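# Move green board to rack and case to tray

## Task

Rework batch: lift the green board out of the green case and set it into the black board rack with its contact pads facing up, and carry the case from the black pocket plate into the white tray. The other boards must stay in the rack; the rack, the white tray and the long black partition tray must stay upright; the case's cap must stay off; nothing else may end up in the white tray; and neither board may be dropped.

## Robot and tools

Robot: one arm on a tilted base at (0, 0, +0.467) m in the scene frame, carrying a right five-finger hand. The scene frame has its origin on the table top under the base, +z up, and +y to the left when facing along +x. A post stands on the floor beside the table. Loose objects may occasionally get a brief push from outside.

Hand point: a spot fixed to the palm, 0.05 m in front of it and 0.15 m out from the wrist flange along the fingers. Its +z runs along the straight fingers, +y out of the palm, +x across the palm away from the thumb. Straight fingers extend 0.06 to 0.07 m past the point along +z, sitting 0.06 m behind it along -y. A wrist bracket on the little-finger side can strike things, and with the fingers level the wrist may hang up to 0.11 m (palm down) or 0.23 m (palm up) below the point and meet the table first.

Row format (shared by execute_actions and move): 14 numbers, each in [-1, 1]: dx, dy, dz, rx, ry, rz, little, ring, middle, index, thumb_bend, thumb_turn, force_limit, speed. The first six are an offset, not a pose: they count from the Hand target as it stood when the action or move began, along scene-frame axes, with rotation about the Hand target's position. 1.0 equals 0.6 m for dx..dz and 180 degrees for rx..rz (rx, ry, rz form one rotation vector). Every row in a list counts from that same start, so repeating an offset moves further. Finger numbers are absolute targets: -1 open/straight, +1 closed/curled. thumb_bend -1 straight to +1 fully bent; thumb_turn -1 beside the palm to +1 opposite the fingers. force_limit maps linearly from about 0 N at -1 to 10 N at +1 (15 N for the two thumb motors). speed rises linearly from near zero at -1 to full at +0.48 and stays full above; full travel takes 0.49 s. For a soft grip close at speed -0.94 or below. At the start, read a result and resend the hand numbers it shows; a 0 is itself a command.

Grasping: with the thumb fully turned in, thumb and fingers hold things about 0.035 to 0.065 m thick; handles down to about 0.025 m; thumb tip against index pad can pinch light items up to about 0.08 m. A motor only starts when its target changes by 0.002 or more; to squeeze harder raise force_limit and send a more-closed target; to loosen send a target more open than hand_measured.

execute_actions: actions is a list of actions, each a table of up to 15 rows (one per 1/30 s step); a short table repeats its last row to step 15. cameras picks images; an empty actions list returns all cameras and the state.

move: target is one row or up to 15 rows, all offsets from the same starting Hand target; the path is straight and limited to 10 s total. speed in m/s, 0.002 to 3.6 (default 0.25), one value or one per target; turns are capped at twice that in rad/s. blend in m rounds corners in a list (0 = stop at each). stop_force, 3 to 120 N, ends the path when the wrist sensor feels that much extra push opposite the motion (or a 50 N change, or 120 N total); the arm then backs to the pose just before and holds it there as the new Hand target. Touch slowly (about 0.005 m/s) for reliable stops; it ignores lighter pushes, so tipping or sliding parts go unnoticed. All targets in a stop_force list need identical hand numbers. zero (default true) re-zeroes before the move; false accumulates from the last zero. blocking=false returns after about 0.5 s while motion continues (not allowed with stop_force). The move: line reports done (within 3 mm and 2 degrees), off_target, moving, held or fault, plus limits such as paced or held. Paths near the base's first-joint axis are refused; go around the base.

wait: seconds 0 to 3600, lets time pass. stop: brakes a running move. zoom_image: camera cam_head_left or cam_head_right, region [x0, y0, x1, y1] in pixels, at most 504 by 504. show_instructions: shows the reference page. zero_wrist_force: re-zeroes the sensor. finished_scene: ends the scene, optional scene 1.

Results: end_effector_position (m) and quat_wxyz in the scene frame, velocities, Hand target (the next offsets' origin), joint positions and torques, Wrist force and torque in the end-effector axes plus the peak since last shown, and per-motor hand_measured, hand_stopped_by (moving, target, force, stalled, fault) and hand_load_n (positive = finger pushed open), all in motor order. A lost grip shows as load near 0. The hand point often stops short of the Hand target; send the gap as an offset. Cameras: cam_head_left and cam_head_right, 672x504.

Avoid: drops even of millimetres, releasing moving parts, fast collisions, pressing past a firm contact (the arm is stiff), heavy finger loads. Contact torque at joint limits (139 N m shoulder/elbow, 26 N m wrists) or about 150 N net force triggers a 10 s fault stop; motor heat over 85 °C brakes the arm for 30 to 60 s. Nothing may fall off the table.

Each tool is called after ">>>" in YAML: its name, and indented under it one key for each argument.

Reference images:

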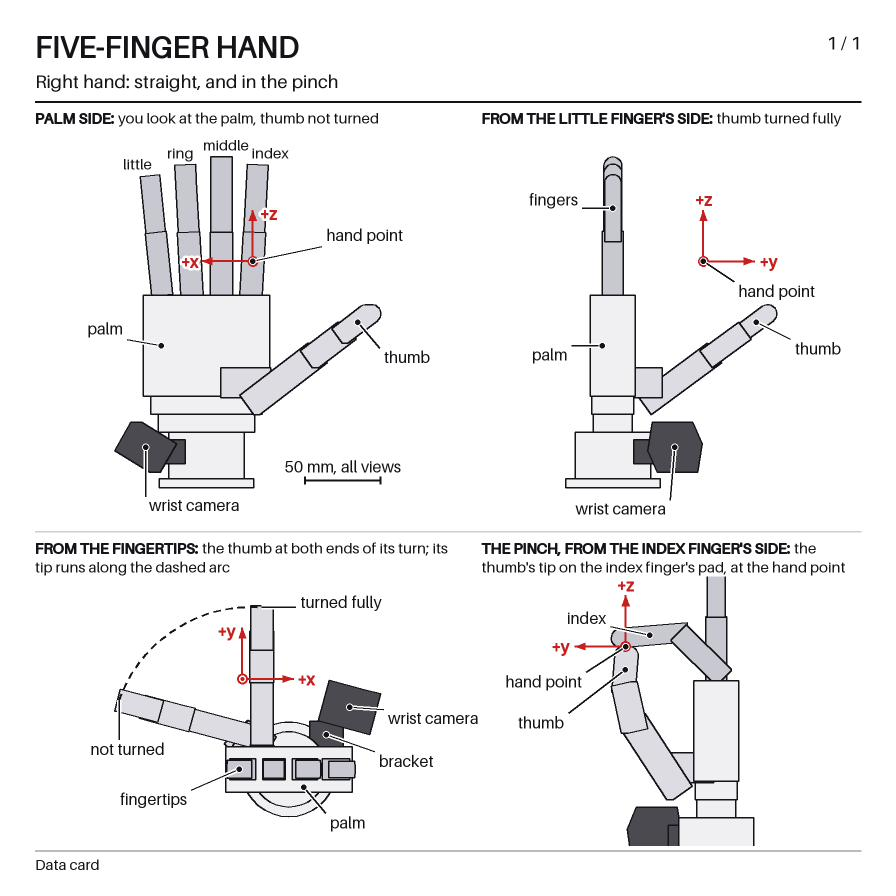

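## Session

>>> execute_actions:
  actions: []
  cameras: ["all"]

Scene clock: 0.00 s.
end_effector_position=(+0.1506, -0.3645, +0.2091) hand_measured=(-1.000, -1.000, -1.000, -1.000, -1.000, -1.000) hand_load_n=(+0.0, +0.0, +0.0, +0.0, +0.0, +0.0) hand_stopped_by=(target, target, target, target, target, target) hand_force_limit=0.00 hand_speed=-0.80 end_effector_quat_wxyz=(+0.152, +0.946, +0.282, +0.045)
Joint positions: [-1.725 -1.02 2.418 -0.303 0.595 -0.476]
Joint velocities: within noise
Joint torques (N m): no reading
Wrist force (N): no reading
Wrist torque (N m): no reading
Wrist force, peak (N): no reading
Hand target: +0.1506, -0.3645, +0.2091; +0.152, +0.946, +0.282, +0.045

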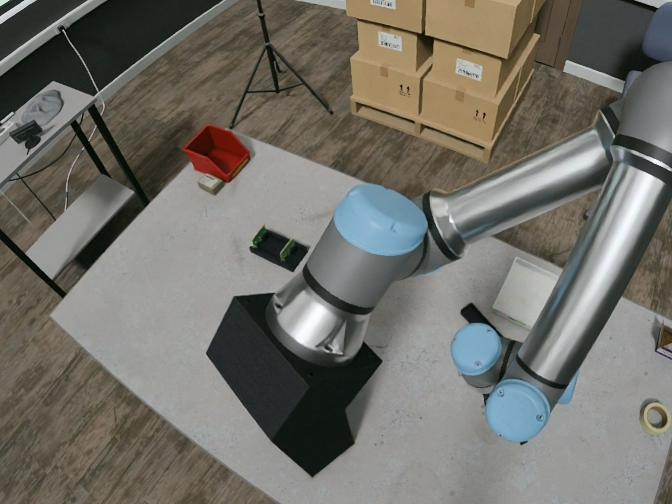

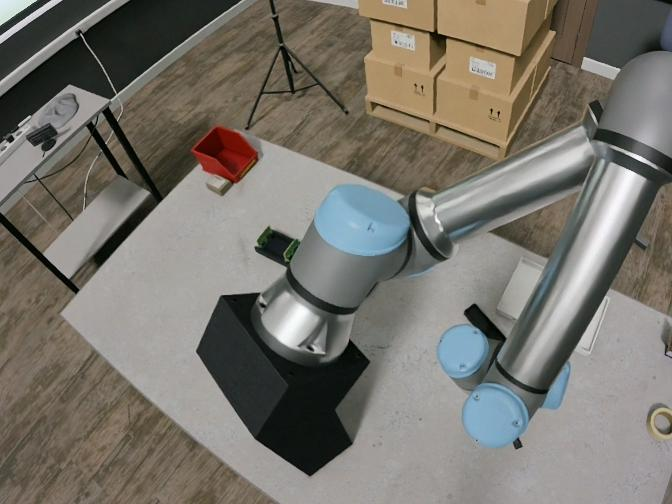

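>>> zoom_image:
  camera: "cam_head_left"
  region: [220, 190, 380, 310]

>>> zoom_image:
  camera: "cam_head_left"
  region: [420, 230, 672, 450]

>>> zoom_image:
  camera: "cam_head_right"
  region: [420, 230, 672, 450]

Scaled by 3.150 from the camera's image (finer frame: 960x720).

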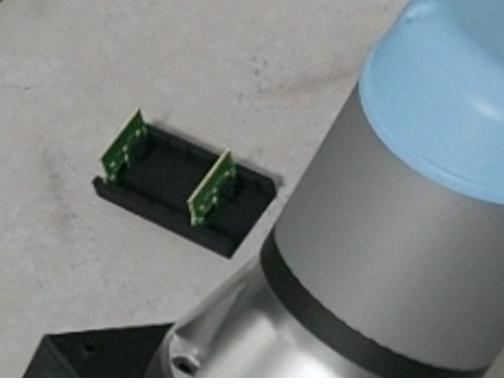

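Scaled by 2.000 from the camera's image (finer frame: 960x720).

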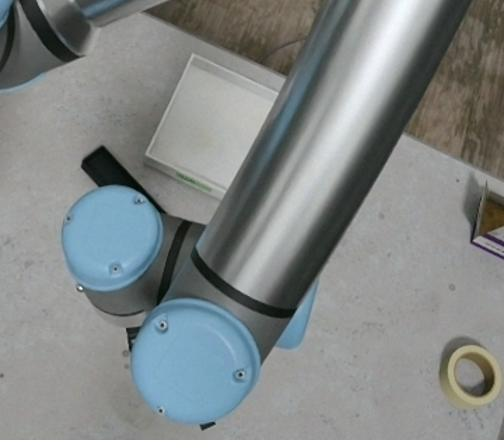

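Scaled by 2.000 from the camera's image (finer frame: 960x720).

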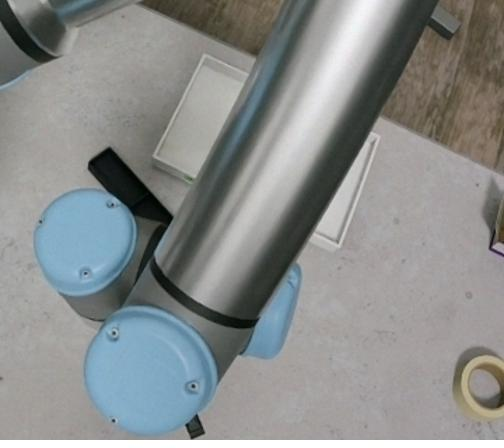

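>>> move:
  target:
    - [0.17, 0.3, 0.2, 0, 0, 0.12, -1,-1,-1,-1,-1,-1, 0, -0.8]
    - [0.3, 0.65, 0.25, 0, 0, 0.3, -1,-1,-1,-1,-1,-1, 0, -0.8]
  blend: 0.05
  speed: 0.3
  cameras: ["all"]

Scene clock: 2.77 s.
end_effector_position=(+0.1506, -0.3645, +0.2091) hand_measured=(-1.000, -1.000, -1.000, -1.000, -1.000, -1.000) hand_load_n=(+0.0, +0.0, +0.0, +0.0, +0.0, +0.0) hand_stopped_by=(target, target, target, target, target, target) hand_force_limit=0.00 hand_speed=-0.80 end_effector_quat_wxyz=(+0.152, +0.946, +0.282, +0.045)
Joint positions: [-1.725 -1.02 2.418 -0.303 0.595 -0.476]
Joint torques (N m): [-18.17 -16.87 -1.78 1.57 -0.23 -0.33]
Wrist force (N): [0.1 0.1 0.1]
Wrist torque (N m): [0.01 -0.02 0.01]
Wrist force, peak (N): [0.2 -0.2 0.3]
Hand target: +0.1506, -0.3645, +0.2091; +0.152, +0.946, +0.282, +0.045
move: not run (at target 1 of 2 the wrist lies too close to the first joint's axis: tilt that pose or move it outward; nothing was sent)

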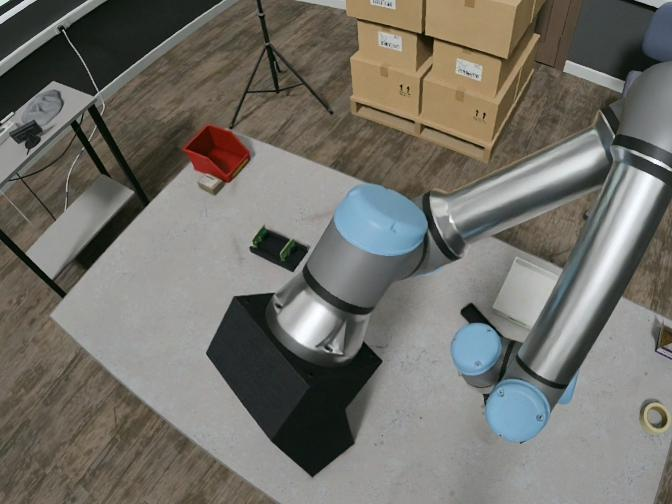

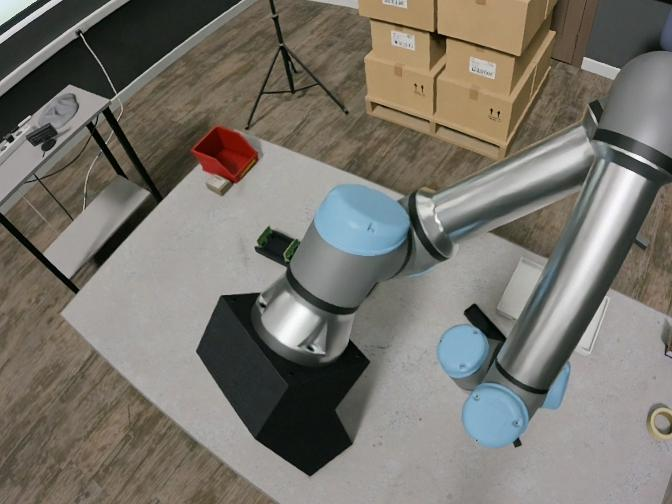

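>>> move:
  target:
    - [0.45, 0.19, 0.05, 0, 0, 0.12, -1,-1,-1,-1,-1,-1, 0, -0.8]
    - [0.58, 0.69, 0.08, 0, 0, 0.3, -1,-1,-1,-1,-1,-1, 0, -0.8]
  blend: 0.08
  speed: 0.3
  cameras: ["all"]

Scene clock: 6.23 s.
end_effector_position=(+0.4986, +0.0494, +0.2571) hand_measured=(-1.000, -1.000, -1.000, -1.000, -1.000, -1.000) hand_load_n=(+0.0, +0.0, +0.0, +0.0, +0.0, +0.0) hand_stopped_by=(target, target, target, target, target, target) hand_force_limit=0.00 hand_speed=-0.80 end_effector_quat_wxyz=(+0.115, +0.715, +0.681, +0.109)
Joint positions: [0.03 -1.526 2.269 -0.264 1.717 -0.133]
Joint torques (N m): [23.44 -18.86 -8.87 4.43 1.42 1.3]
Wrist force (N): [0.2 -0.4 0.7]
Wrist torque (N m): [-0.19 0.01 -0.05]
Wrist force, peak (N): [-1.6 -0.2 0.4]
Hand target: +0.4986, +0.0495, +0.2571; +0.115, +0.715, +0.681, +0.109
Off the commanded pose: 0.000 m, 0 deg.
move: done

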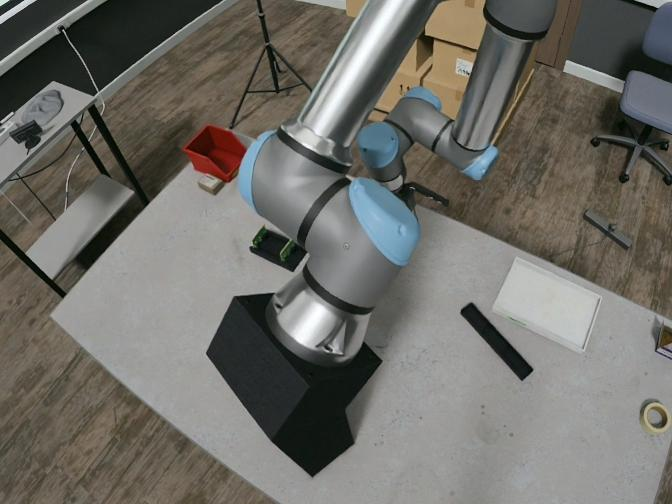

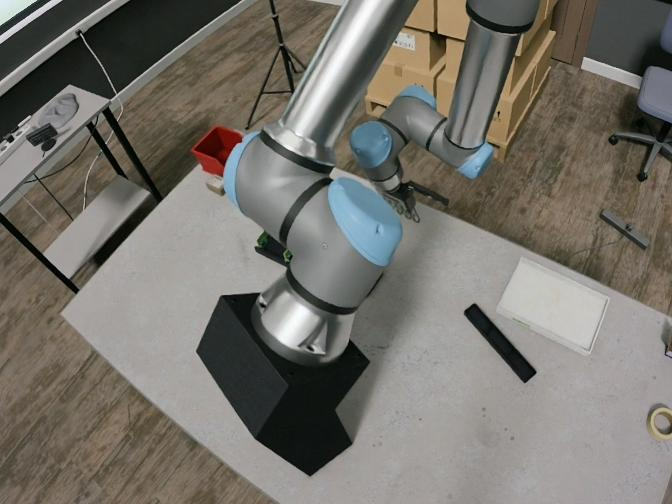

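>>> zoom_image:
  camera: "cam_head_left"
  region: [440, 190, 672, 390]

>>> zoom_image:
  camera: "cam_head_right"
  region: [350, 150, 550, 350]

>>> zoom_image:
  camera: "cam_head_left"
  region: [350, 150, 550, 350]

Scaled by 2.172 from the camera's image (finer frame: 960x720).

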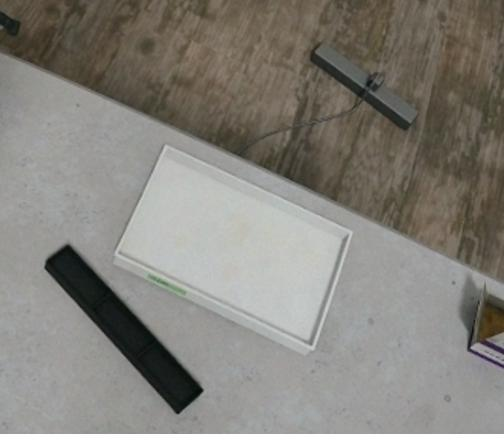

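Scaled by 2.520 from the camera's image (finer frame: 960x720).

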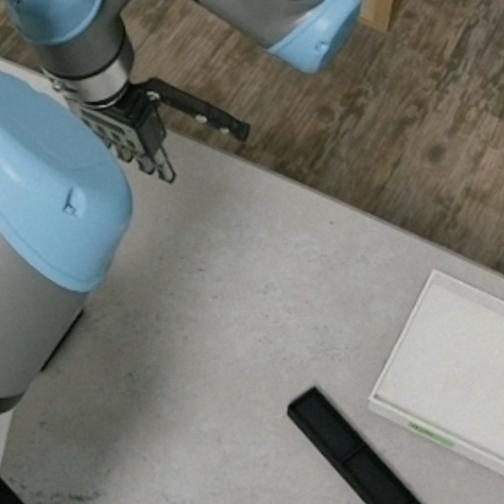

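Scaled by 2.520 from the camera's image (finer frame: 960x720).

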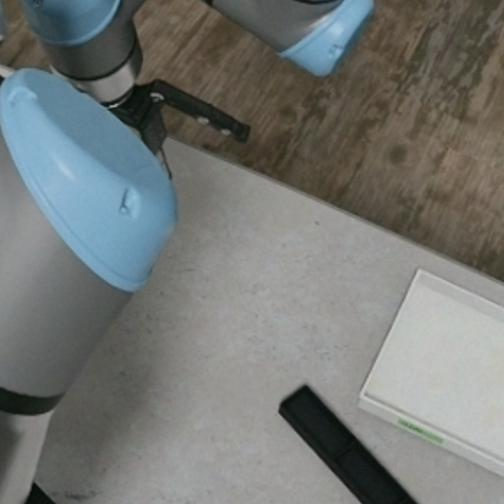

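>>> zoom_image:
  camera: "cam_head_right"
  region: [220, 200, 440, 360]

>>> zoom_image:
  camera: "cam_head_left"
  region: [220, 150, 440, 320]

Scaled by 2.291 from the camera's image (finer frame: 960x720).

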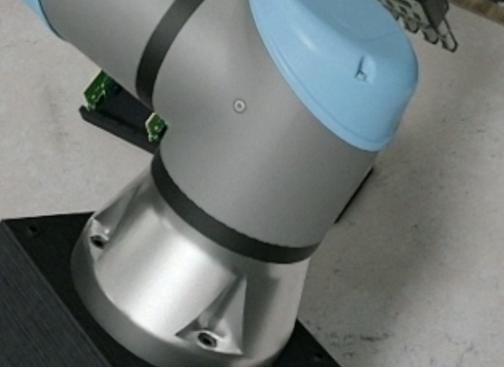

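Scaled by 2.291 from the camera's image (finer frame: 960x720).

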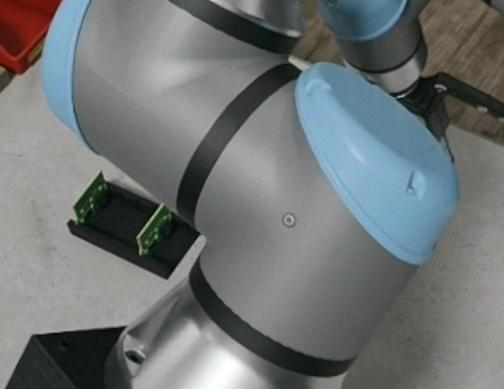

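>>> move:
  target:
    - [-0.05, -0.45, 0.0, 0, 0, -0.1, -1,-1,-1,-1,-1,-1, 0, -0.8]
    - [-0.25, -0.72, 0.05, 0, 0, -0.22, -1,-1,-1,-1,-1,-1, 0, -0.8]
  blend: 0.08
  speed: 0.3
  cameras: ["all"]

>>> zoom_image:
  camera: "cam_head_right"
  region: [300, 180, 500, 340]

>>> zoom_image:
  camera: "cam_head_left"
  region: [240, 160, 440, 340]

Scene clock: 13.63 s.
end_effector_position=(+0.3486, -0.3825, +0.2871) hand_measured=(-1.000, -1.000, -1.000, -1.000, -1.000, -1.000) hand_load_n=(+0.0, +0.0, +0.0, +0.0, +0.0, +0.0) hand_stopped_by=(target, target, target, target, target, target) hand_force_limit=0.00 hand_speed=-0.80 end_effector_quat_wxyz=(+0.145, +0.904, +0.398, +0.064)
Joint positions: [-1.419 -1.549 2.244 0.118 0.702 -0.341]
Joint torques (N m): [-18.65 -7.31 -15.17 3.97 -1.6 -1.39]
Wrist force (N): [0.0 -0.7 0.5]
Wrist torque (N m): [-0.15 0.00 0.15]
Wrist force, peak (N): [1.4 -0.6 0.7]
Hand target: +0.3486, -0.3825, +0.2871; +0.145, +0.904, +0.398, +0.064
Off the commanded pose: 0.000 m, 0 deg.
move: done

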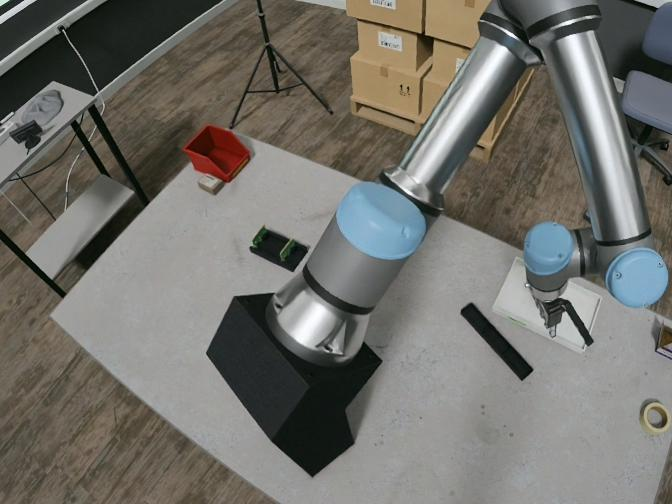

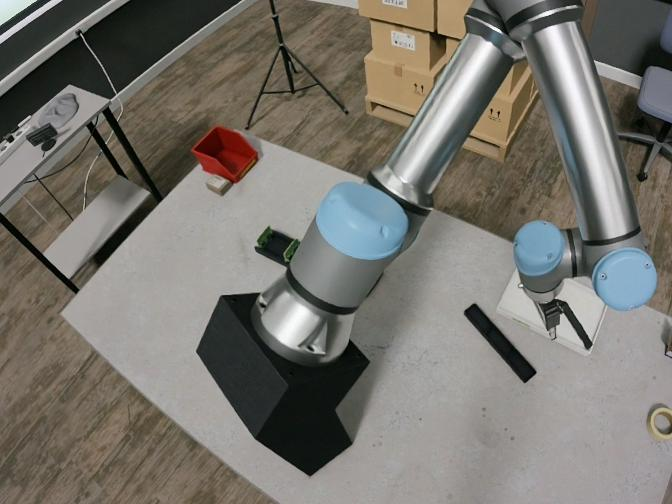

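Scaled by 2.520 from the camera's image (finer frame: 960x720).

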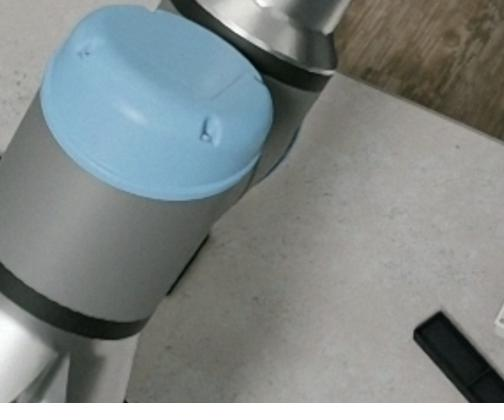

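Scaled by 2.520 from the camera's image (finer frame: 960x720).

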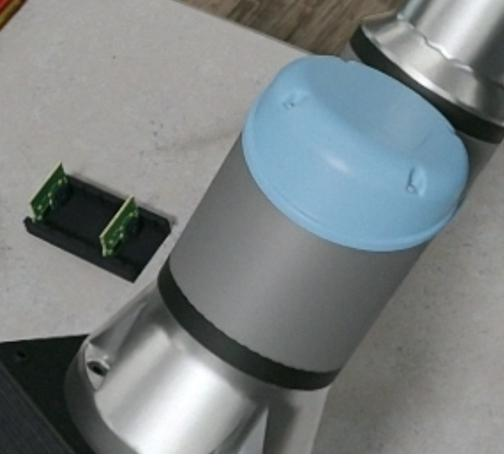

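>>> zoom_image:
  camera: "cam_head_right"
  region: [350, 250, 410, 310]

>>> zoom_image:
  camera: "cam_head_left"
  region: [240, 210, 330, 290]

>>> zoom_image:
  camera: "cam_head_left"
  region: [450, 290, 550, 390]

Scaled by 8.400 from the camera's image (finer frame: 960x720).

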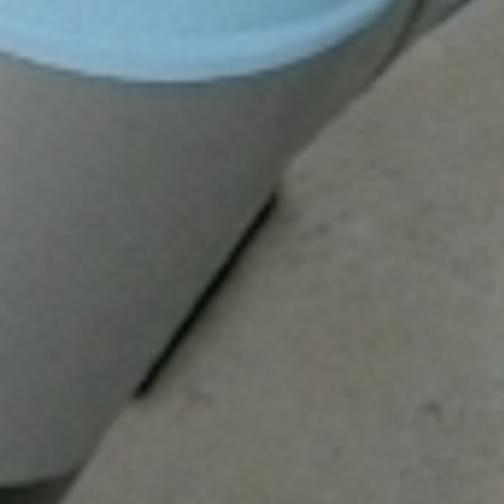

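Scaled by 5.600 from the camera's image (finer frame: 960x720).

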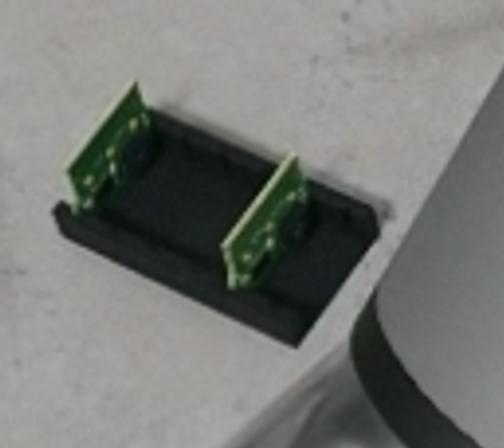

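Scaled by 5.040 from the camera's image (finer frame: 960x720).

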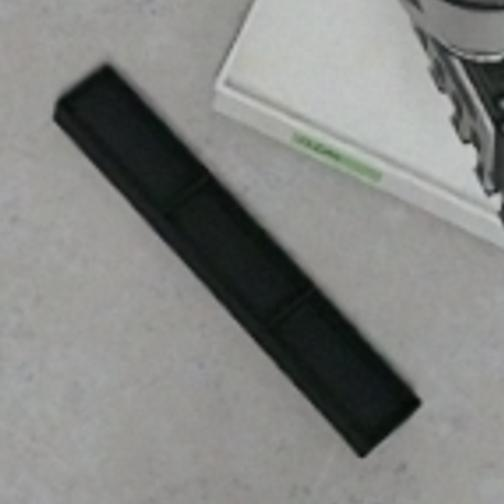

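>>> move:
  target:
    - [-0.014, 0.72, -0.12, 0.0953, 0.0421, -0.2616, 1,1,1,-1,-1,-1, 0, 0]
  speed: 0.3
  cameras: ["all"]

Scene clock: 19.80 s.
end_effector_position=(+0.3402, +0.0494, +0.2151) hand_measured=(+1.000, +1.000, +1.000, -1.000, -1.000, -1.000) hand_load_n=(+0.0, +0.0, +0.0, +0.0, -0.5, +0.0) hand_stopped_by=(target, target, target, target, target, target) hand_force_limit=0.00 hand_speed=0.00 end_effector_quat_wxyz=(+0.000, +1.000, +0.001, +0.000)
Joint positions: [0.105 -1.363 2.175 0.001 1.803 1.495]
Joint torques (N m): [26.89 -21.19 -6.78 4.94 1.21 1]
Wrist force (N): [0.0 0.1 0.0]
Wrist torque (N m): [0.03 0.07 -0.14]
Wrist force, peak (N): [0.0 -1.5 0.2]
Hand target: +0.3402, +0.0495, +0.2151; +0.000, +1.000, +0.001, -0.001
Off the commanded pose: 0.000 m, 0 deg.
move: done

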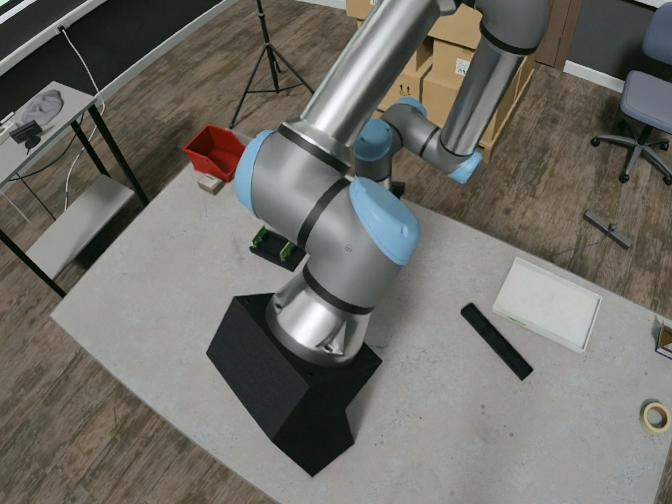

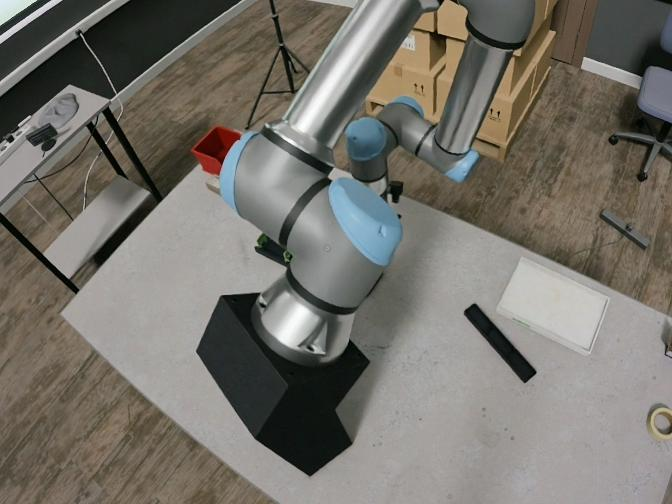

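>>> move:
  target: [0, 0.012, -0.13, 0, 0, 0, 1,1,1,-1,-1,-1, 0, 0]
  speed: 0.03
  stop_force: 4

Scene clock: 23.73 s.
end_effector_position=(+0.3402, +0.0567, +0.1371) hand_measured=(+1.000, +1.000, +1.000, -1.000, -1.000, -1.000) hand_load_n=(+0.0, +0.0, +0.0, +0.0, -0.5, +0.0) hand_stopped_by=(target, target, target, target, target, target) hand_force_limit=0.00 hand_speed=0.00 end_effector_quat_wxyz=(+0.000, +1.000, +0.001, -0.001)
Joint positions: [0.073 -1.156 2.085 -0.121 1.781 1.471]
Joint torques (N m): [5 -23.1 -4.62 0.25 -1.52 -1.29]
Wrist force (N): [0.2 -0.2 0.1]
Wrist torque (N m): [-0.02 0.03 0.08]
Wrist force, peak (N): [0.3 -0.3 0.4]
Hand target: +0.3402, +0.0567, +0.1371; +0.000, +1.000, +0.001, -0.001
Off the commanded pose: 0.000 m, 0 deg.
move: done

>>> move:
  target: [0, 0, -0.128, 0, 0, 0, 1,1,1,-1,-1,-1, 0, 0]
  speed: 0.012
  stop_force: 4

Scene clock: 30.07 s.
end_effector_position=(+0.3402, +0.0567, +0.0787) hand_measured=(+1.000, +1.000, +1.000, -1.000, -1.000, -1.000) hand_load_n=(+0.0, +0.0, +0.0, +0.0, +0.0, +0.0) hand_stopped_by=(target, target, target, target, target, target) hand_force_limit=0.00 hand_speed=0.00 end_effector_quat_wxyz=(+0.000, +1.000, +0.001, -0.001)
Joint positions: [0.04 -1.014 2 -0.182 1.758 1.447]
Joint torques (N m): [27.88 -38.65 12.8 4.32 0.84 0.85]
Wrist force (N): [0.3 -0.1 -4.7]
Wrist torque (N m): [0.29 0.04 0.09]
Wrist force, peak (N): [1.5 -0.3 -18.6]
Hand target: +0.3402, +0.0567, +0.0787; +0.000, +1.000, +0.001, -0.001 (not the last commanded pose)
Off the commanded pose: 0.018 m, 0 deg.
move: contact

>>> move:
  target: [0, -0.07, 0, 0, 0, 0, 1,1,1,-1,-1,-1, 0, 0]
  speed: 0.03
  cameras: ["all"]

>>> zoom_image:
  camera: "cam_head_right"
  region: [340, 230, 440, 330]

Scene clock: 32.17 s.
end_effector_position=(+0.3402, +0.0147, +0.0787) hand_measured=(+1.000, +1.000, +1.000, -1.000, -1.000, -1.000) hand_load_n=(+0.0, +0.0, +0.0, +0.0, +0.0, +0.0) hand_stopped_by=(target, target, target, target, target, target) hand_force_limit=0.00 hand_speed=0.00 end_effector_quat_wxyz=(+0.000, +1.000, +0.001, -0.001)
Joint positions: [-0.073 -1.058 2.041 -0.192 1.679 1.365]
Joint torques (N m): [2.53 -40.52 13.36 0.14 -1.56 -1.54]
Wrist force (N): [0.1 -0.5 0.2]
Wrist torque (N m): [-0.11 0.01 0.05]
Wrist force, peak (N): [-0.2 -3.4 -4.4]
Hand target: +0.3402, +0.0147, +0.0787; +0.000, +1.000, +0.001, -0.001
Off the commanded pose: 0.000 m, 0 deg.
move: done

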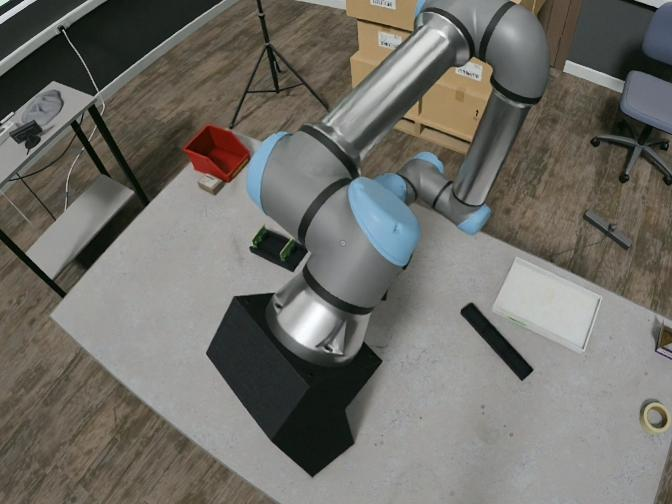

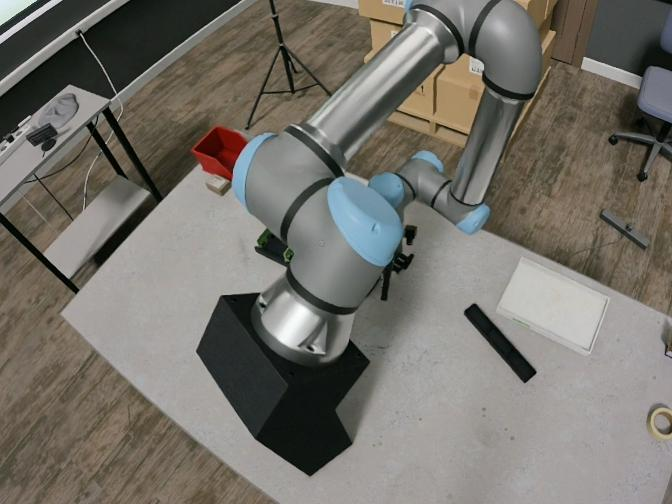

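Scaled by 5.040 from the camera's image (finer frame: 960x720).

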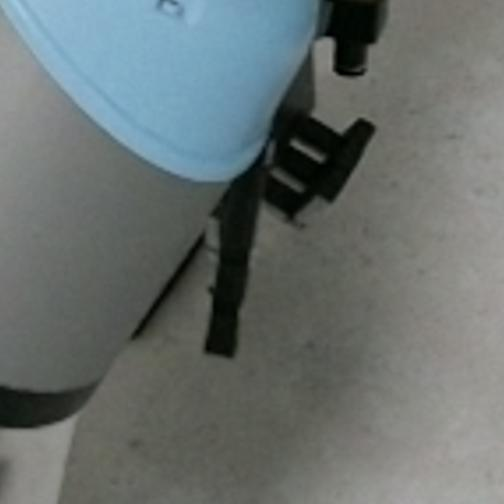

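>>> move:
  target:
    - [0, 0, 0.15, 0, 0, 0, 1,1,1,-1,-1,-1, 0, 0]
    - [-0.017, 0.333, 0.17, 0, 0, 0, 1,1,1,-1,-1,-1, 0, 0]
    - [-0.017, 0.333, 0.03, 0, 0, 0, 1,1,1,-1,-1,-1, 0, 0]
  speed: [0.15, 0.25, 0.06]
  blend: [0.02, 0.02, 0.0]
  stop_force: 8

>>> move:
  target: [0, 0, -0.07, 0, 0, 0, 1,1,1,-1,-1,-1, 0, 0]
  speed: 0.01
  stop_force: 3.5
  cameras: ["all"]

Scene clock: 37.10 s.
end_effector_position=(+0.3300, +0.2145, +0.0967) hand_measured=(+1.000, +1.000, +1.000, -1.000, -1.000, -1.000) hand_load_n=(+0.0, +0.0, +0.5, +0.0, +0.0, +0.0) hand_stopped_by=(target, target, target, target, target, target) hand_force_limit=0.00 hand_speed=0.00 end_effector_quat_wxyz=(+0.000, +1.000, +0.001, -0.001)
Joint positions: [0.428 -0.834 1.773 -0.04 2.016 1.753]
Joint torques (N m): [14.98 -23.8 -5.57 0.18 -1.63 -1.59]
Wrist force (N): [0.5 -0.7 0.4]
Wrist torque (N m): [-0.10 -0.04 0.15]
Wrist force, peak (N): [-0.2 -1.6 -0.4]
Hand target: +0.3300, +0.2145, +0.0967; +0.000, +1.000, +0.001, -0.001
Off the commanded pose: 0.000 m, 0 deg.
move: done

Scene clock: 41.53 s.
end_effector_position=(+0.3300, +0.2145, +0.0646) hand_measured=(+1.000, +1.000, +1.000, -1.000, -1.000, -1.000) hand_load_n=(+0.0, +0.0, +0.0, +0.0, -0.5, +0.0) hand_stopped_by=(target, target, target, target, target, target) hand_force_limit=0.00 hand_speed=0.00 end_effector_quat_wxyz=(+0.000, +1.000, +0.001, -0.001)
Joint positions: [0.397 -0.773 1.729 -0.067 1.997 1.727]
Joint torques (N m): [37.27 -39.78 10.77 4.23 0.71 1.17]
Wrist force (N): [1.1 -0.6 -5.2]
Wrist torque (N m): [0.28 0.01 0.16]
Wrist force, peak (N): [1.2 -0.9 -15.2]
Hand target: +0.3300, +0.2145, +0.0646; +0.000, +1.000, +0.001, -0.001 (not the last commanded pose)
Off the commanded pose: 0.010 m, 0 deg.
move: contact

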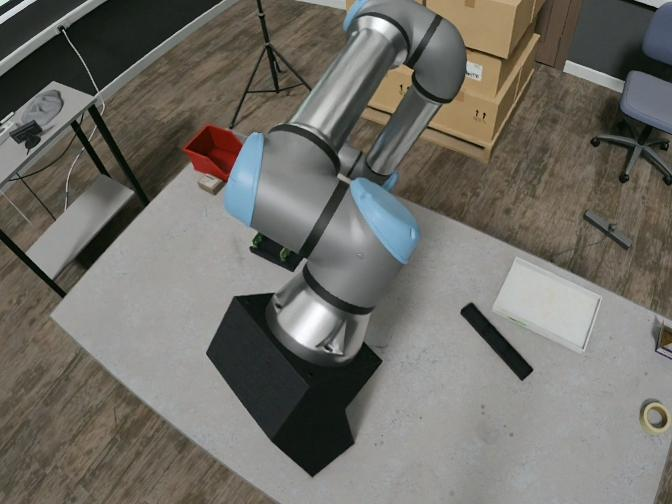

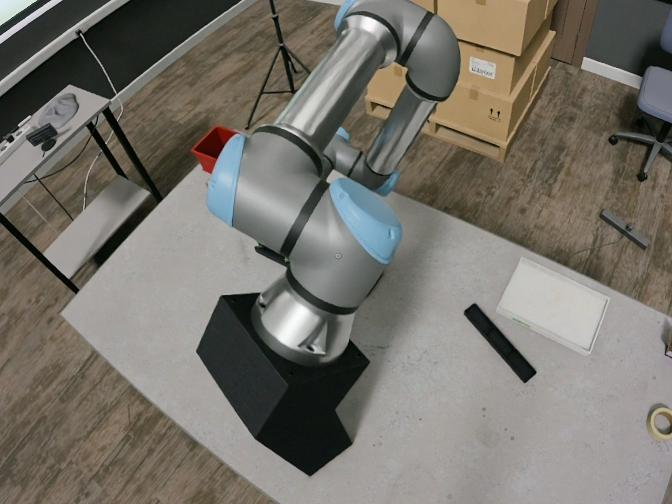

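>>> move:
  target: [0, 0, 0.012, 0, 0, 0, 1,1,1,-1,-1,-1, 0, 0]
  speed: 0.05

>>> move:
  target: [0, -0.15, 0, 0, 0, 0, 1,1,1,-1,-1,-1, 0, 0]
  speed: 0.02
  stop_force: 4

Scene clock: 42.43 s.
end_effector_position=(+0.3300, +0.2145, +0.0717) hand_measured=(+1.000, +1.000, +1.000, -1.000, -1.000, -1.000) hand_load_n=(+0.0, +0.0, +0.0, +0.0, +0.0, +0.0) hand_stopped_by=(target, target, target, target, target, target) hand_force_limit=0.00 hand_speed=0.00 end_effector_quat_wxyz=(+0.000, +1.000, +0.001, -0.001)
Joint positions: [0.404 -0.787 1.739 -0.062 2.001 1.732]
Joint torques (N m): [37.36 -41.69 9.41 4.71 1.19 1.41]
Wrist force (N): [1.0 -0.6 0.2]
Wrist torque (N m): [-0.05 -0.09 -0.02]
Wrist force, peak (N): [1.1 -0.9 -5.6]
Hand target: +0.3300, +0.2145, +0.0718; +0.000, +1.000, +0.001, -0.001
Off the commanded pose: 0.000 m, 0 deg.
move: done

Scene clock: 45.33 s.
end_effector_position=(+0.3300, +0.1796, +0.0718) hand_measured=(+1.000, +1.000, +1.000, -1.000, -1.000, -1.000) hand_load_n=(+0.0, +0.0, +0.0, +0.0, +0.0, +0.0) hand_stopped_by=(target, target, target, target, target, target) hand_force_limit=0.00 hand_speed=0.00 end_effector_quat_wxyz=(+0.000, +1.000, +0.001, -0.001)
Joint positions: [0.332 -0.837 1.814 -0.11 1.955 1.672]
Joint torques (N m): [35.28 -23.03 -6.01 4.87 0.15 1]
Wrist force (N): [0.2 -1.0 0.2]
Wrist torque (N m): [0.05 -0.06 -0.01]
Wrist force, peak (N): [-1.1 -16.0 0.9]
Hand target: +0.3300, +0.1796, +0.0718; +0.000, +1.000, +0.001, -0.001 (not the last commanded pose)
Off the commanded pose: 0.055 m, 0 deg.
move: contact

>>> move:
  target: [0, -0.05, 0, 0, 0, 0, 1,1,1,-1,-1,-1, 0, 0]
  speed: 0.02
  stop_force: 30
  cameras: ["all"]

>>> zoom_image:
  camera: "cam_head_right"
  region: [340, 230, 440, 330]

Scene clock: 46.80 s.
end_effector_position=(+0.3299, +0.1782, +0.0718) hand_measured=(+1.000, +1.000, +1.000, -1.000, -1.000, -1.000) hand_load_n=(+0.0, +0.0, +0.0, +3.0, +0.0, +0.0) hand_stopped_by=(target, target, target, target, target, target) hand_force_limit=0.00 hand_speed=0.00 end_effector_quat_wxyz=(+0.000, +1.000, +0.001, -0.001)
Joint positions: [0.328 -0.84 1.817 -0.112 1.952 1.669]
Joint torques (N m): [23.14 -25.32 -2.62 6.57 6.6 0.19]
Wrist force (N): [-1.0 -28.5 0.9]
Wrist torque (N m): [0.86 -0.02 -0.09]
Wrist force, peak (N): [-1.9 -39.7 0.6]
Hand target: +0.3299, +0.1782, +0.0718; +0.000, +1.000, +0.001, -0.001 (not the last commanded pose)
Off the commanded pose: 0.029 m, 0 deg.
move: contact

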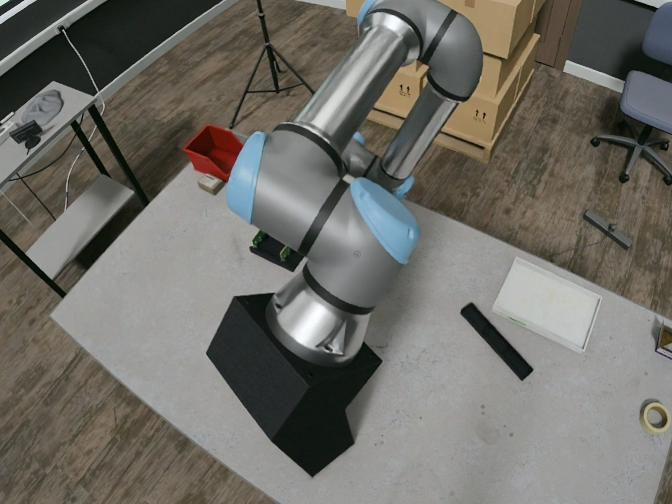

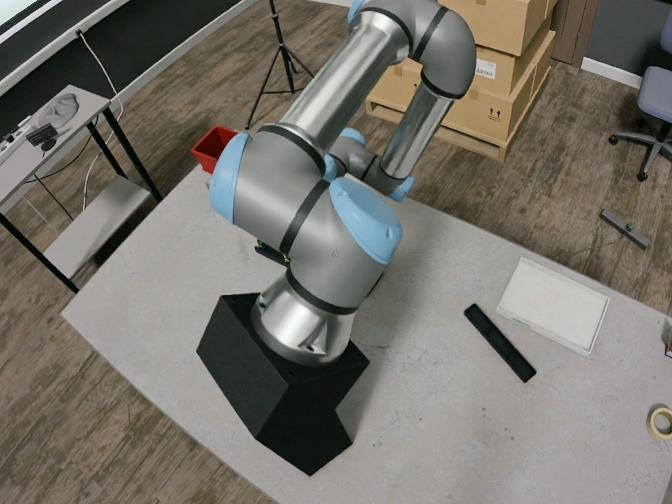

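Scaled by 5.040 from the camera's image (finer frame: 960x720).

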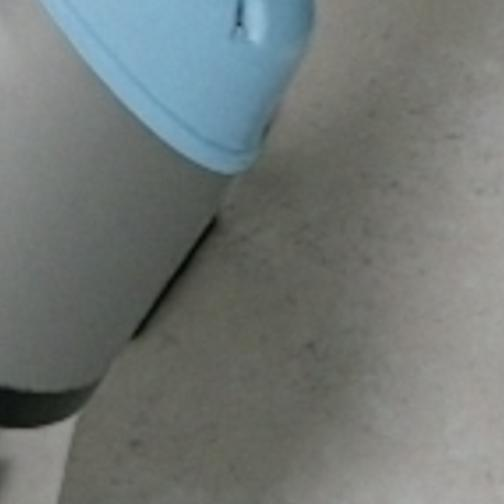

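>>> move:
  target:
    - [0, 0.03, 0.0, 0, 0, 0, 1,1,1,-1,-1,-1, 0, 0]
    - [0, 0.03, 0.037, 0, 0, 0, 1,1,1,-1,-1,-1, 0, 0]
  speed: 0.05

>>> move:
  target: [0, -0.3, 0, 0, 0, 0, 1,1,1,-1,-1,-1, 0, 0]
  speed: 0.015
  stop_force: 3

Scene clock: 49.80 s.
end_effector_position=(+0.3299, +0.1962, +0.0939) hand_measured=(+1.000, +1.000, +1.000, -1.000, -1.000, -1.000) hand_load_n=(+0.0, +0.0, +0.0, +0.0, +0.0, +0.0) hand_stopped_by=(target, target, target, target, target, target) hand_force_limit=0.00 hand_speed=0.00 end_effector_quat_wxyz=(+0.000, +1.000, +0.001, -0.001)
Joint positions: [0.387 -0.857 1.811 -0.069 1.99 1.718]
Joint torques (N m): [36.51 -42.17 10.32 4.67 1.25 0.85]
Wrist force (N): [0.7 -0.3 -1.0]
Wrist torque (N m): [0.10 -0.02 -0.03]
Wrist force, peak (N): [-0.8 -28.7 0.6]
Hand target: +0.3299, +0.1962, +0.0940; +0.000, +1.000, +0.001, -0.001
Off the commanded pose: 0.000 m, 0 deg.
move: done

Scene clock: 53.93 s.
end_effector_position=(+0.3299, +0.1510, +0.0940) hand_measured=(+1.000, +1.000, +1.000, -1.000, -1.000, -1.000) hand_load_n=(+0.0, +0.0, +0.0, +0.5, +0.0, +0.0) hand_stopped_by=(target, target, target, target, target, target) hand_force_limit=0.00 hand_speed=0.00 end_effector_quat_wxyz=(+0.000, +1.000, +0.001, -0.001)
Joint positions: [0.286 -0.924 1.902 -0.125 1.925 1.635]
Joint torques (N m): [33.19 -24.51 -6.76 4.8 1.12 1.1]
Wrist force (N): [0.4 -1.3 -0.9]
Wrist torque (N m): [0.18 -0.02 0.06]
Wrist force, peak (N): [-0.6 -10.4 -3.5]
Hand target: +0.3299, +0.1510, +0.0940; +0.000, +1.000, +0.001, -0.001 (not the last commanded pose)
Off the commanded pose: 0.135 m, 0 deg.
move: contact

>>> move:
  target:
    - [0, 0.02, 0.0, 0, 0, 0, 1,1,1,-1,-1,-1, 0, 0]
    - [0, 0.02, 0.18, 0, 0, 0, 1,1,1,-1,-1,-1, 0, 0]
    - [0, -0.22, 0.18, 0, 0, 0, 1,1,1,-1,-1,-1, 0, 0]
    - [0, -0.22, 0.02, 0, 0, 0, 1,1,1,-1,-1,-1, 0, 0]
    - [0, -0.22, 0.0, 0, 0, 0, 1,1,1,-1,-1,-1, 0, 0]
  speed: [0.05, 0.2, 0.2, 0.15,0.05]
  blend: [0.0, 0.02, 0.02, 0.005,0]

>>> move:
  target: [0, 0.2, 0, 0, 0, 0, 1,1,1,-1,-1,-1, 0, 0]
  speed: 0.015
  stop_force: 3

Scene clock: 58.07 s.
end_effector_position=(+0.3299, +0.0190, +0.0940) hand_measured=(+1.000, +1.000, +1.000, -1.000, -1.000, -1.000) hand_load_n=(+0.0, +0.0, +0.0, +0.0, -0.5, +0.0) hand_stopped_by=(target, target, target, target, target, target) hand_force_limit=0.00 hand_speed=0.00 end_effector_quat_wxyz=(+0.000, +1.000, +0.001, -0.001)
Joint positions: [-0.062 -1.089 2.088 -0.207 1.686 1.373]
Joint torques (N m): [3.4 -22.25 -2.05 0.11 -1.6 -1.49]
Wrist force (N): [-0.1 -0.2 -1.2]
Wrist torque (N m): [0.06 0.09 0.06]
Wrist force, peak (N): [0.1 -1.1 -2.0]
Hand target: +0.3299, +0.0190, +0.0940; +0.000, +1.000, +0.001, -0.001
Off the commanded pose: 0.000 m, 0 deg.
move: done

Scene clock: 62.53 s.
end_effector_position=(+0.3299, +0.0692, +0.0940) hand_measured=(+1.000, +1.000, +1.000, -1.000, -1.000, -1.000) hand_load_n=(+0.0, +0.5, +0.0, -2.5, +0.0, +0.0) hand_stopped_by=(target, target, target, target, target, target) hand_force_limit=0.00 hand_speed=0.00 end_effector_quat_wxyz=(+0.000, +1.000, +0.001, -0.001)
Joint positions: [0.079 -1.033 2.033 -0.192 1.784 1.475]
Joint torques (N m): [6.37 -39.96 12.75 0.12 -1.93 -1.54]
Wrist force (N): [0.4 1.4 -1.4]
Wrist torque (N m): [-0.10 0.02 -0.04]
Wrist force, peak (N): [0.1 6.5 -3.1]
Hand target: +0.3299, +0.0692, +0.0940; +0.000, +1.000, +0.001, -0.001 (not the last commanded pose)
Off the commanded pose: 0.070 m, 0 deg.
move: contact

>>> move:
  target:
    - [0, -0.03, 0.0, 0, 0, 0, 1,1,1,-1,-1,1, 0, 0]
    - [0, -0.03, 0.14, 0, 0, 0, 1,1,1,-1,-1,1, 0, 0]
    - [0.2, 0.07, 0.14, 0, 0, 0, 1,1,1,-1,-1,1, 0, 0]
    - [0.2, 0.07, 0.02, 0, 0, 0, 1,1,1,-1,-1,1, 0, 0]
    - [0.2, 0.07, 0.0, 0, 0, 0, 1,1,1,-1,-1,1, 0, 0]
  speed: [0.05, 0.2, 0.2, 0.15,0.05]
  blend: [0.0, 0.02, 0.02, 0.005,0]
  cameras: ["all"]

>>> move:
  target: [-0.3, 0, 0, 0, 0, 0, 1,1,1,-1,-1,1, 0, 0]
  speed: 0.02
  stop_force: 3

Scene clock: 66.23 s.
end_effector_position=(+0.4499, +0.1112, +0.0940) hand_measured=(+1.000, +1.000, +1.000, -1.000, -1.000, +1.000) hand_load_n=(+0.0, +0.0, +0.0, -0.5, +0.0, +0.0) hand_stopped_by=(target, target, target, target, target, target) hand_force_limit=0.00 hand_speed=0.00 end_effector_quat_wxyz=(+0.000, +1.000, +0.001, -0.001)
Joint positions: [0.192 -0.98 1.665 0.145 1.862 1.561]
Joint torques (N m): [10.04 -29.01 -8.6 -0.01 -1.58 -1.57]
Wrist force (N): [0.3 -1.7 -0.7]
Wrist torque (N m): [-0.25 0.00 0.05]
Wrist force, peak (N): [0.7 -1.8 -1.5]
Hand target: +0.4499, +0.1112, +0.0940; +0.000, +1.000, +0.001, -0.001
Off the commanded pose: 0.000 m, 0 deg.
move: done

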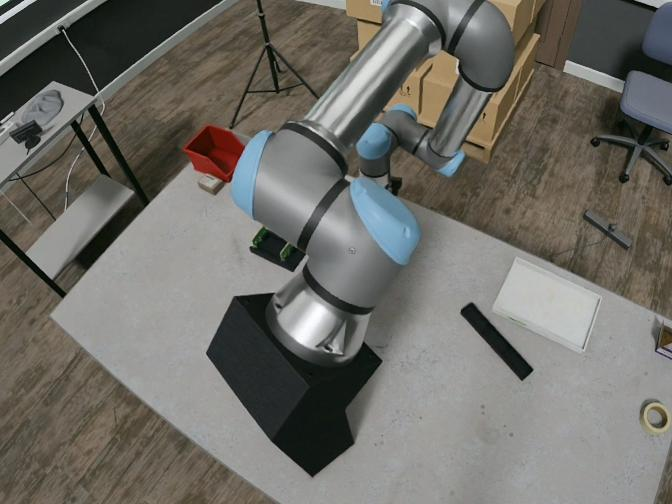

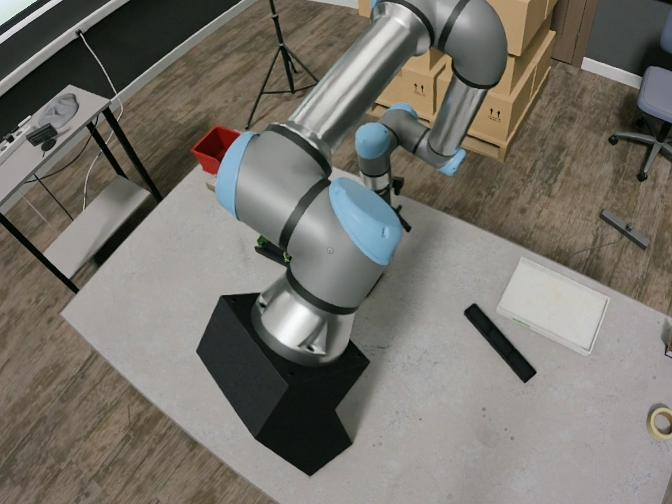

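Scene clock: 71.97 s.
end_effector_position=(+0.3601, +0.1112, +0.0940) hand_measured=(+1.000, +1.000, +1.000, -1.000, -1.000, +1.000) hand_load_n=(+0.0, +0.0, +0.0, +0.0, +0.0, +0.0) hand_stopped_by=(target, target, target, target, target, target) hand_force_limit=0.00 hand_speed=0.00 end_effector_quat_wxyz=(+0.000, +1.000, +0.001, -0.001)
Joint positions: [0.19 -0.988 1.901 -0.083 1.861 1.559]
Joint torques (N m): [14.17 -41.07 -5.9 4.85 0.12 -0.31]
Wrist force (N): [-0.1 -1.3 -1.0]
Wrist torque (N m): [-0.19 0.19 0.02]
Wrist force, peak (N): [7.0 -1.5 -4.5]
Hand target: +0.3601, +0.1112, +0.0940; +0.000, +1.000, +0.001, -0.001 (not the last commanded pose)
Off the commanded pose: 0.090 m, 0 deg.
move: contact

>>> move:
  target:
    - [0.02, 0, 0.0, 0, 0, 0, 1,1,1,-1,-1,1, 0, 0]
    - [0.02, 0, 0.045, 0, 0, 0, 1,1,1,-1,-1,1, 0, 0]
  speed: [0.05, 0.1]

>>> move:
  target: [-0.06, 0, 0, 0, 0, 0, 1,1,1,-1,-1,1, 0, 0]
  speed: 0.01
  stop_force: 3

Scene clock: 73.90 s.
end_effector_position=(+0.3721, +0.1112, +0.1209) hand_measured=(+1.000, +1.000, +1.000, -1.000, -1.000, +1.000) hand_load_n=(+0.0, +0.0, +0.0, +0.0, +0.0, +0.0) hand_stopped_by=(target, target, target, target, target, target) hand_force_limit=0.00 hand_speed=0.00 end_effector_quat_wxyz=(+0.000, +1.000, +0.001, -0.001)
Joint positions: [0.21 -1.048 1.908 -0.025 1.874 1.575]
Joint torques (N m): [30.2 -43.38 9.6 4.64 1.43 1]
Wrist force (N): [-0.5 -1.4 -0.9]
Wrist torque (N m): [-0.21 0.20 -0.21]
Wrist force, peak (N): [-0.4 -1.3 -1.8]
Hand target: +0.3721, +0.1112, +0.1210; +0.000, +1.000, +0.001, -0.001
Off the commanded pose: 0.000 m, 0 deg.
move: done

Scene clock: 78.33 s.
end_effector_position=(+0.3361, +0.1112, +0.1210) hand_measured=(+1.000, +1.000, +1.000, -1.000, -1.000, +1.000) hand_load_n=(+0.0, +0.0, +0.0, +0.0, +0.0, +0.0) hand_stopped_by=(target, target, target, target, target, target) hand_force_limit=0.00 hand_speed=0.00 end_effector_quat_wxyz=(+0.000, +1.000, +0.001, -0.001)
Joint positions: [0.21 -1.041 1.995 -0.119 1.874 1.575]
Joint torques (N m): [31.34 -22.12 11.28 0.14 0.89 0.68]
Wrist force (N): [-0.4 -1.3 -1.3]
Wrist torque (N m): [-0.18 0.22 -0.20]
Wrist force, peak (N): [-0.7 -1.6 -1.4]
Hand target: +0.3361, +0.1112, +0.1210; +0.000, +1.000, +0.001, -0.001
Off the commanded pose: 0.000 m, 0 deg.
move: done

>>> move:
  target: [0, 0, -0.06, 0, 0, 0, 1,1,1,-1,-1,1, 0, 0]
  speed: 0.005
  stop_force: 3

Scene clock: 84.30 s.
end_effector_position=(+0.3361, +0.1112, +0.0988) hand_measured=(+1.000, +1.000, +1.000, -1.000, -1.000, +1.000) hand_load_n=(+0.0, +0.0, +0.0, -1.0, +0.0, +0.0) hand_stopped_by=(target, target, target, target, target, target) hand_force_limit=0.00 hand_speed=0.00 end_effector_quat_wxyz=(+0.000, +1.000, +0.001, -0.001)
Joint positions: [0.193 -0.992 1.965 -0.142 1.863 1.562]
Joint torques (N m): [32.08 -37.61 13.74 5.54 0.71 0.91]
Wrist force (N): [4.7 -0.3 -2.9]
Wrist torque (N m): [-0.04 0.01 0.32]
Wrist force, peak (N): [5.1 -0.3 -4.5]
Hand target: +0.3361, +0.1112, +0.0988; +0.000, +1.000, +0.001, -0.001 (not the last commanded pose)
Off the commanded pose: 0.014 m, 0 deg.
move: contact

>>> move:
  target:
    - [0.0, 0, 0.02, 0, 0, 0, 1,1,1,-1,-1,1, 0, 0]
    - [0.06, 0, 0.02, 0, 0, 0, 1,1,1,-1,-1,1, 0, 0]
  speed: [0.03, 0.1]

>>> move:
  target: [-0.12, 0, 0, 0, 0, 0, 1,1,1,-1,-1,1, 0, 0]
  speed: 0.008
  stop_force: 3

Scene clock: 86.37 s.
end_effector_position=(+0.3721, +0.1112, +0.1108) hand_measured=(+1.000, +1.000, +1.000, -1.000, -1.000, +1.000) hand_load_n=(+0.0, +0.0, +0.5, -0.5, +0.0, +0.0) hand_stopped_by=(target, target, target, target, target, target) hand_force_limit=0.00 hand_speed=0.00 end_effector_quat_wxyz=(+0.000, +1.000, +0.001, -0.001)
Joint positions: [0.202 -1.026 1.895 -0.036 1.869 1.569]
Joint torques (N m): [31.39 -24.03 -5.91 4.84 1.36 1]
Wrist force (N): [-0.5 -1.5 -1.2]
Wrist torque (N m): [-0.21 0.19 -0.21]
Wrist force, peak (N): [5.2 -0.2 -3.5]
Hand target: +0.3721, +0.1112, +0.1108; +0.000, +1.000, +0.001, -0.001
Off the commanded pose: 0.000 m, 0 deg.
move: done

Scene clock: 93.17 s.
end_effector_position=(+0.3275, +0.1112, +0.1108) hand_measured=(+1.000, +1.000, +1.000, -1.000, -1.000, +1.000) hand_load_n=(+0.0, +0.0, +0.0, +0.0, +0.0, +0.0) hand_stopped_by=(target, target, target, target, target, target) hand_force_limit=0.00 hand_speed=0.00 end_effector_quat_wxyz=(+0.000, +1.000, +0.001, -0.001)
Joint positions: [0.202 -1.016 2.002 -0.153 1.869 1.569]
Joint torques (N m): [8.68 -40.06 -3.83 5.34 -0.83 -0.98]
Wrist force (N): [1.8 -1.2 -0.8]
Wrist torque (N m): [-0.20 0.09 -0.06]
Wrist force, peak (N): [3.0 -1.4 -1.1]
Hand target: +0.3275, +0.1112, +0.1108; +0.000, +1.000, +0.001, -0.001 (not the last commanded pose)
Off the commanded pose: 0.027 m, 0 deg.
move: contact

>>> move:
  target:
    - [0.02, 0, 0.0, 0, 0, 0, 1,1,1,-1,-1,1, 0, 0]
    - [0.02, 0, 0.03, 0, 0, 0, 1,1,1,-1,-1,1, 0, 0]
  speed: [0.03, 0.1]

>>> move:
  target: [-0.12, 0, 0, 0, 0, 0, 1,1,1,-1,-1,1, 0, 0]
  speed: 0.01
  stop_force: 3

Scene clock: 94.90 s.
end_effector_position=(+0.3395, +0.1112, +0.1287) hand_measured=(+1.000, +1.000, +1.000, -1.000, -1.000, +1.000) hand_load_n=(+0.0, +0.0, +0.0, +0.0, +0.0, +0.0) hand_stopped_by=(target, target, target, target, target, target) hand_force_limit=0.00 hand_speed=0.00 end_effector_quat_wxyz=(+0.000, +1.000, +0.001, -0.001)
Joint positions: [0.217 -1.06 1.997 -0.101 1.878 1.58]
Joint torques (N m): [31.29 -40.27 12.27 4.81 1.35 1.22]
Wrist force (N): [-0.6 -1.5 -1.1]
Wrist torque (N m): [-0.22 0.22 -0.21]
Wrist force, peak (N): [2.0 -1.4 -1.3]
Hand target: +0.3395, +0.1112, +0.1288; +0.000, +1.000, +0.001, -0.001
Off the commanded pose: 0.000 m, 0 deg.
move: done

Scene clock: 102.93 s.
end_effector_position=(+0.2675, +0.1112, +0.1288) hand_measured=(+1.000, +1.000, +1.000, -1.000, -1.000, +1.000) hand_load_n=(+0.0, +0.0, +0.0, +0.0, +0.0, +0.0) hand_stopped_by=(target, target, target, target, target, target) hand_force_limit=0.00 hand_speed=0.00 end_effector_quat_wxyz=(+0.000, +1.000, +0.001, -0.001)
Joint positions: [0.219 -1.02 2.157 -0.301 1.88 1.582]
Joint torques (N m): [29.89 -20.08 15.14 0.16 1.26 0.85]
Wrist force (N): [-0.4 -1.3 -1.0]
Wrist torque (N m): [-0.19 0.16 -0.20]
Wrist force, peak (N): [-0.6 -1.6 -1.4]
Hand target: +0.2675, +0.1112, +0.1288; +0.000, +1.000, +0.001, -0.001
Off the commanded pose: 0.000 m, 0 deg.
move: done


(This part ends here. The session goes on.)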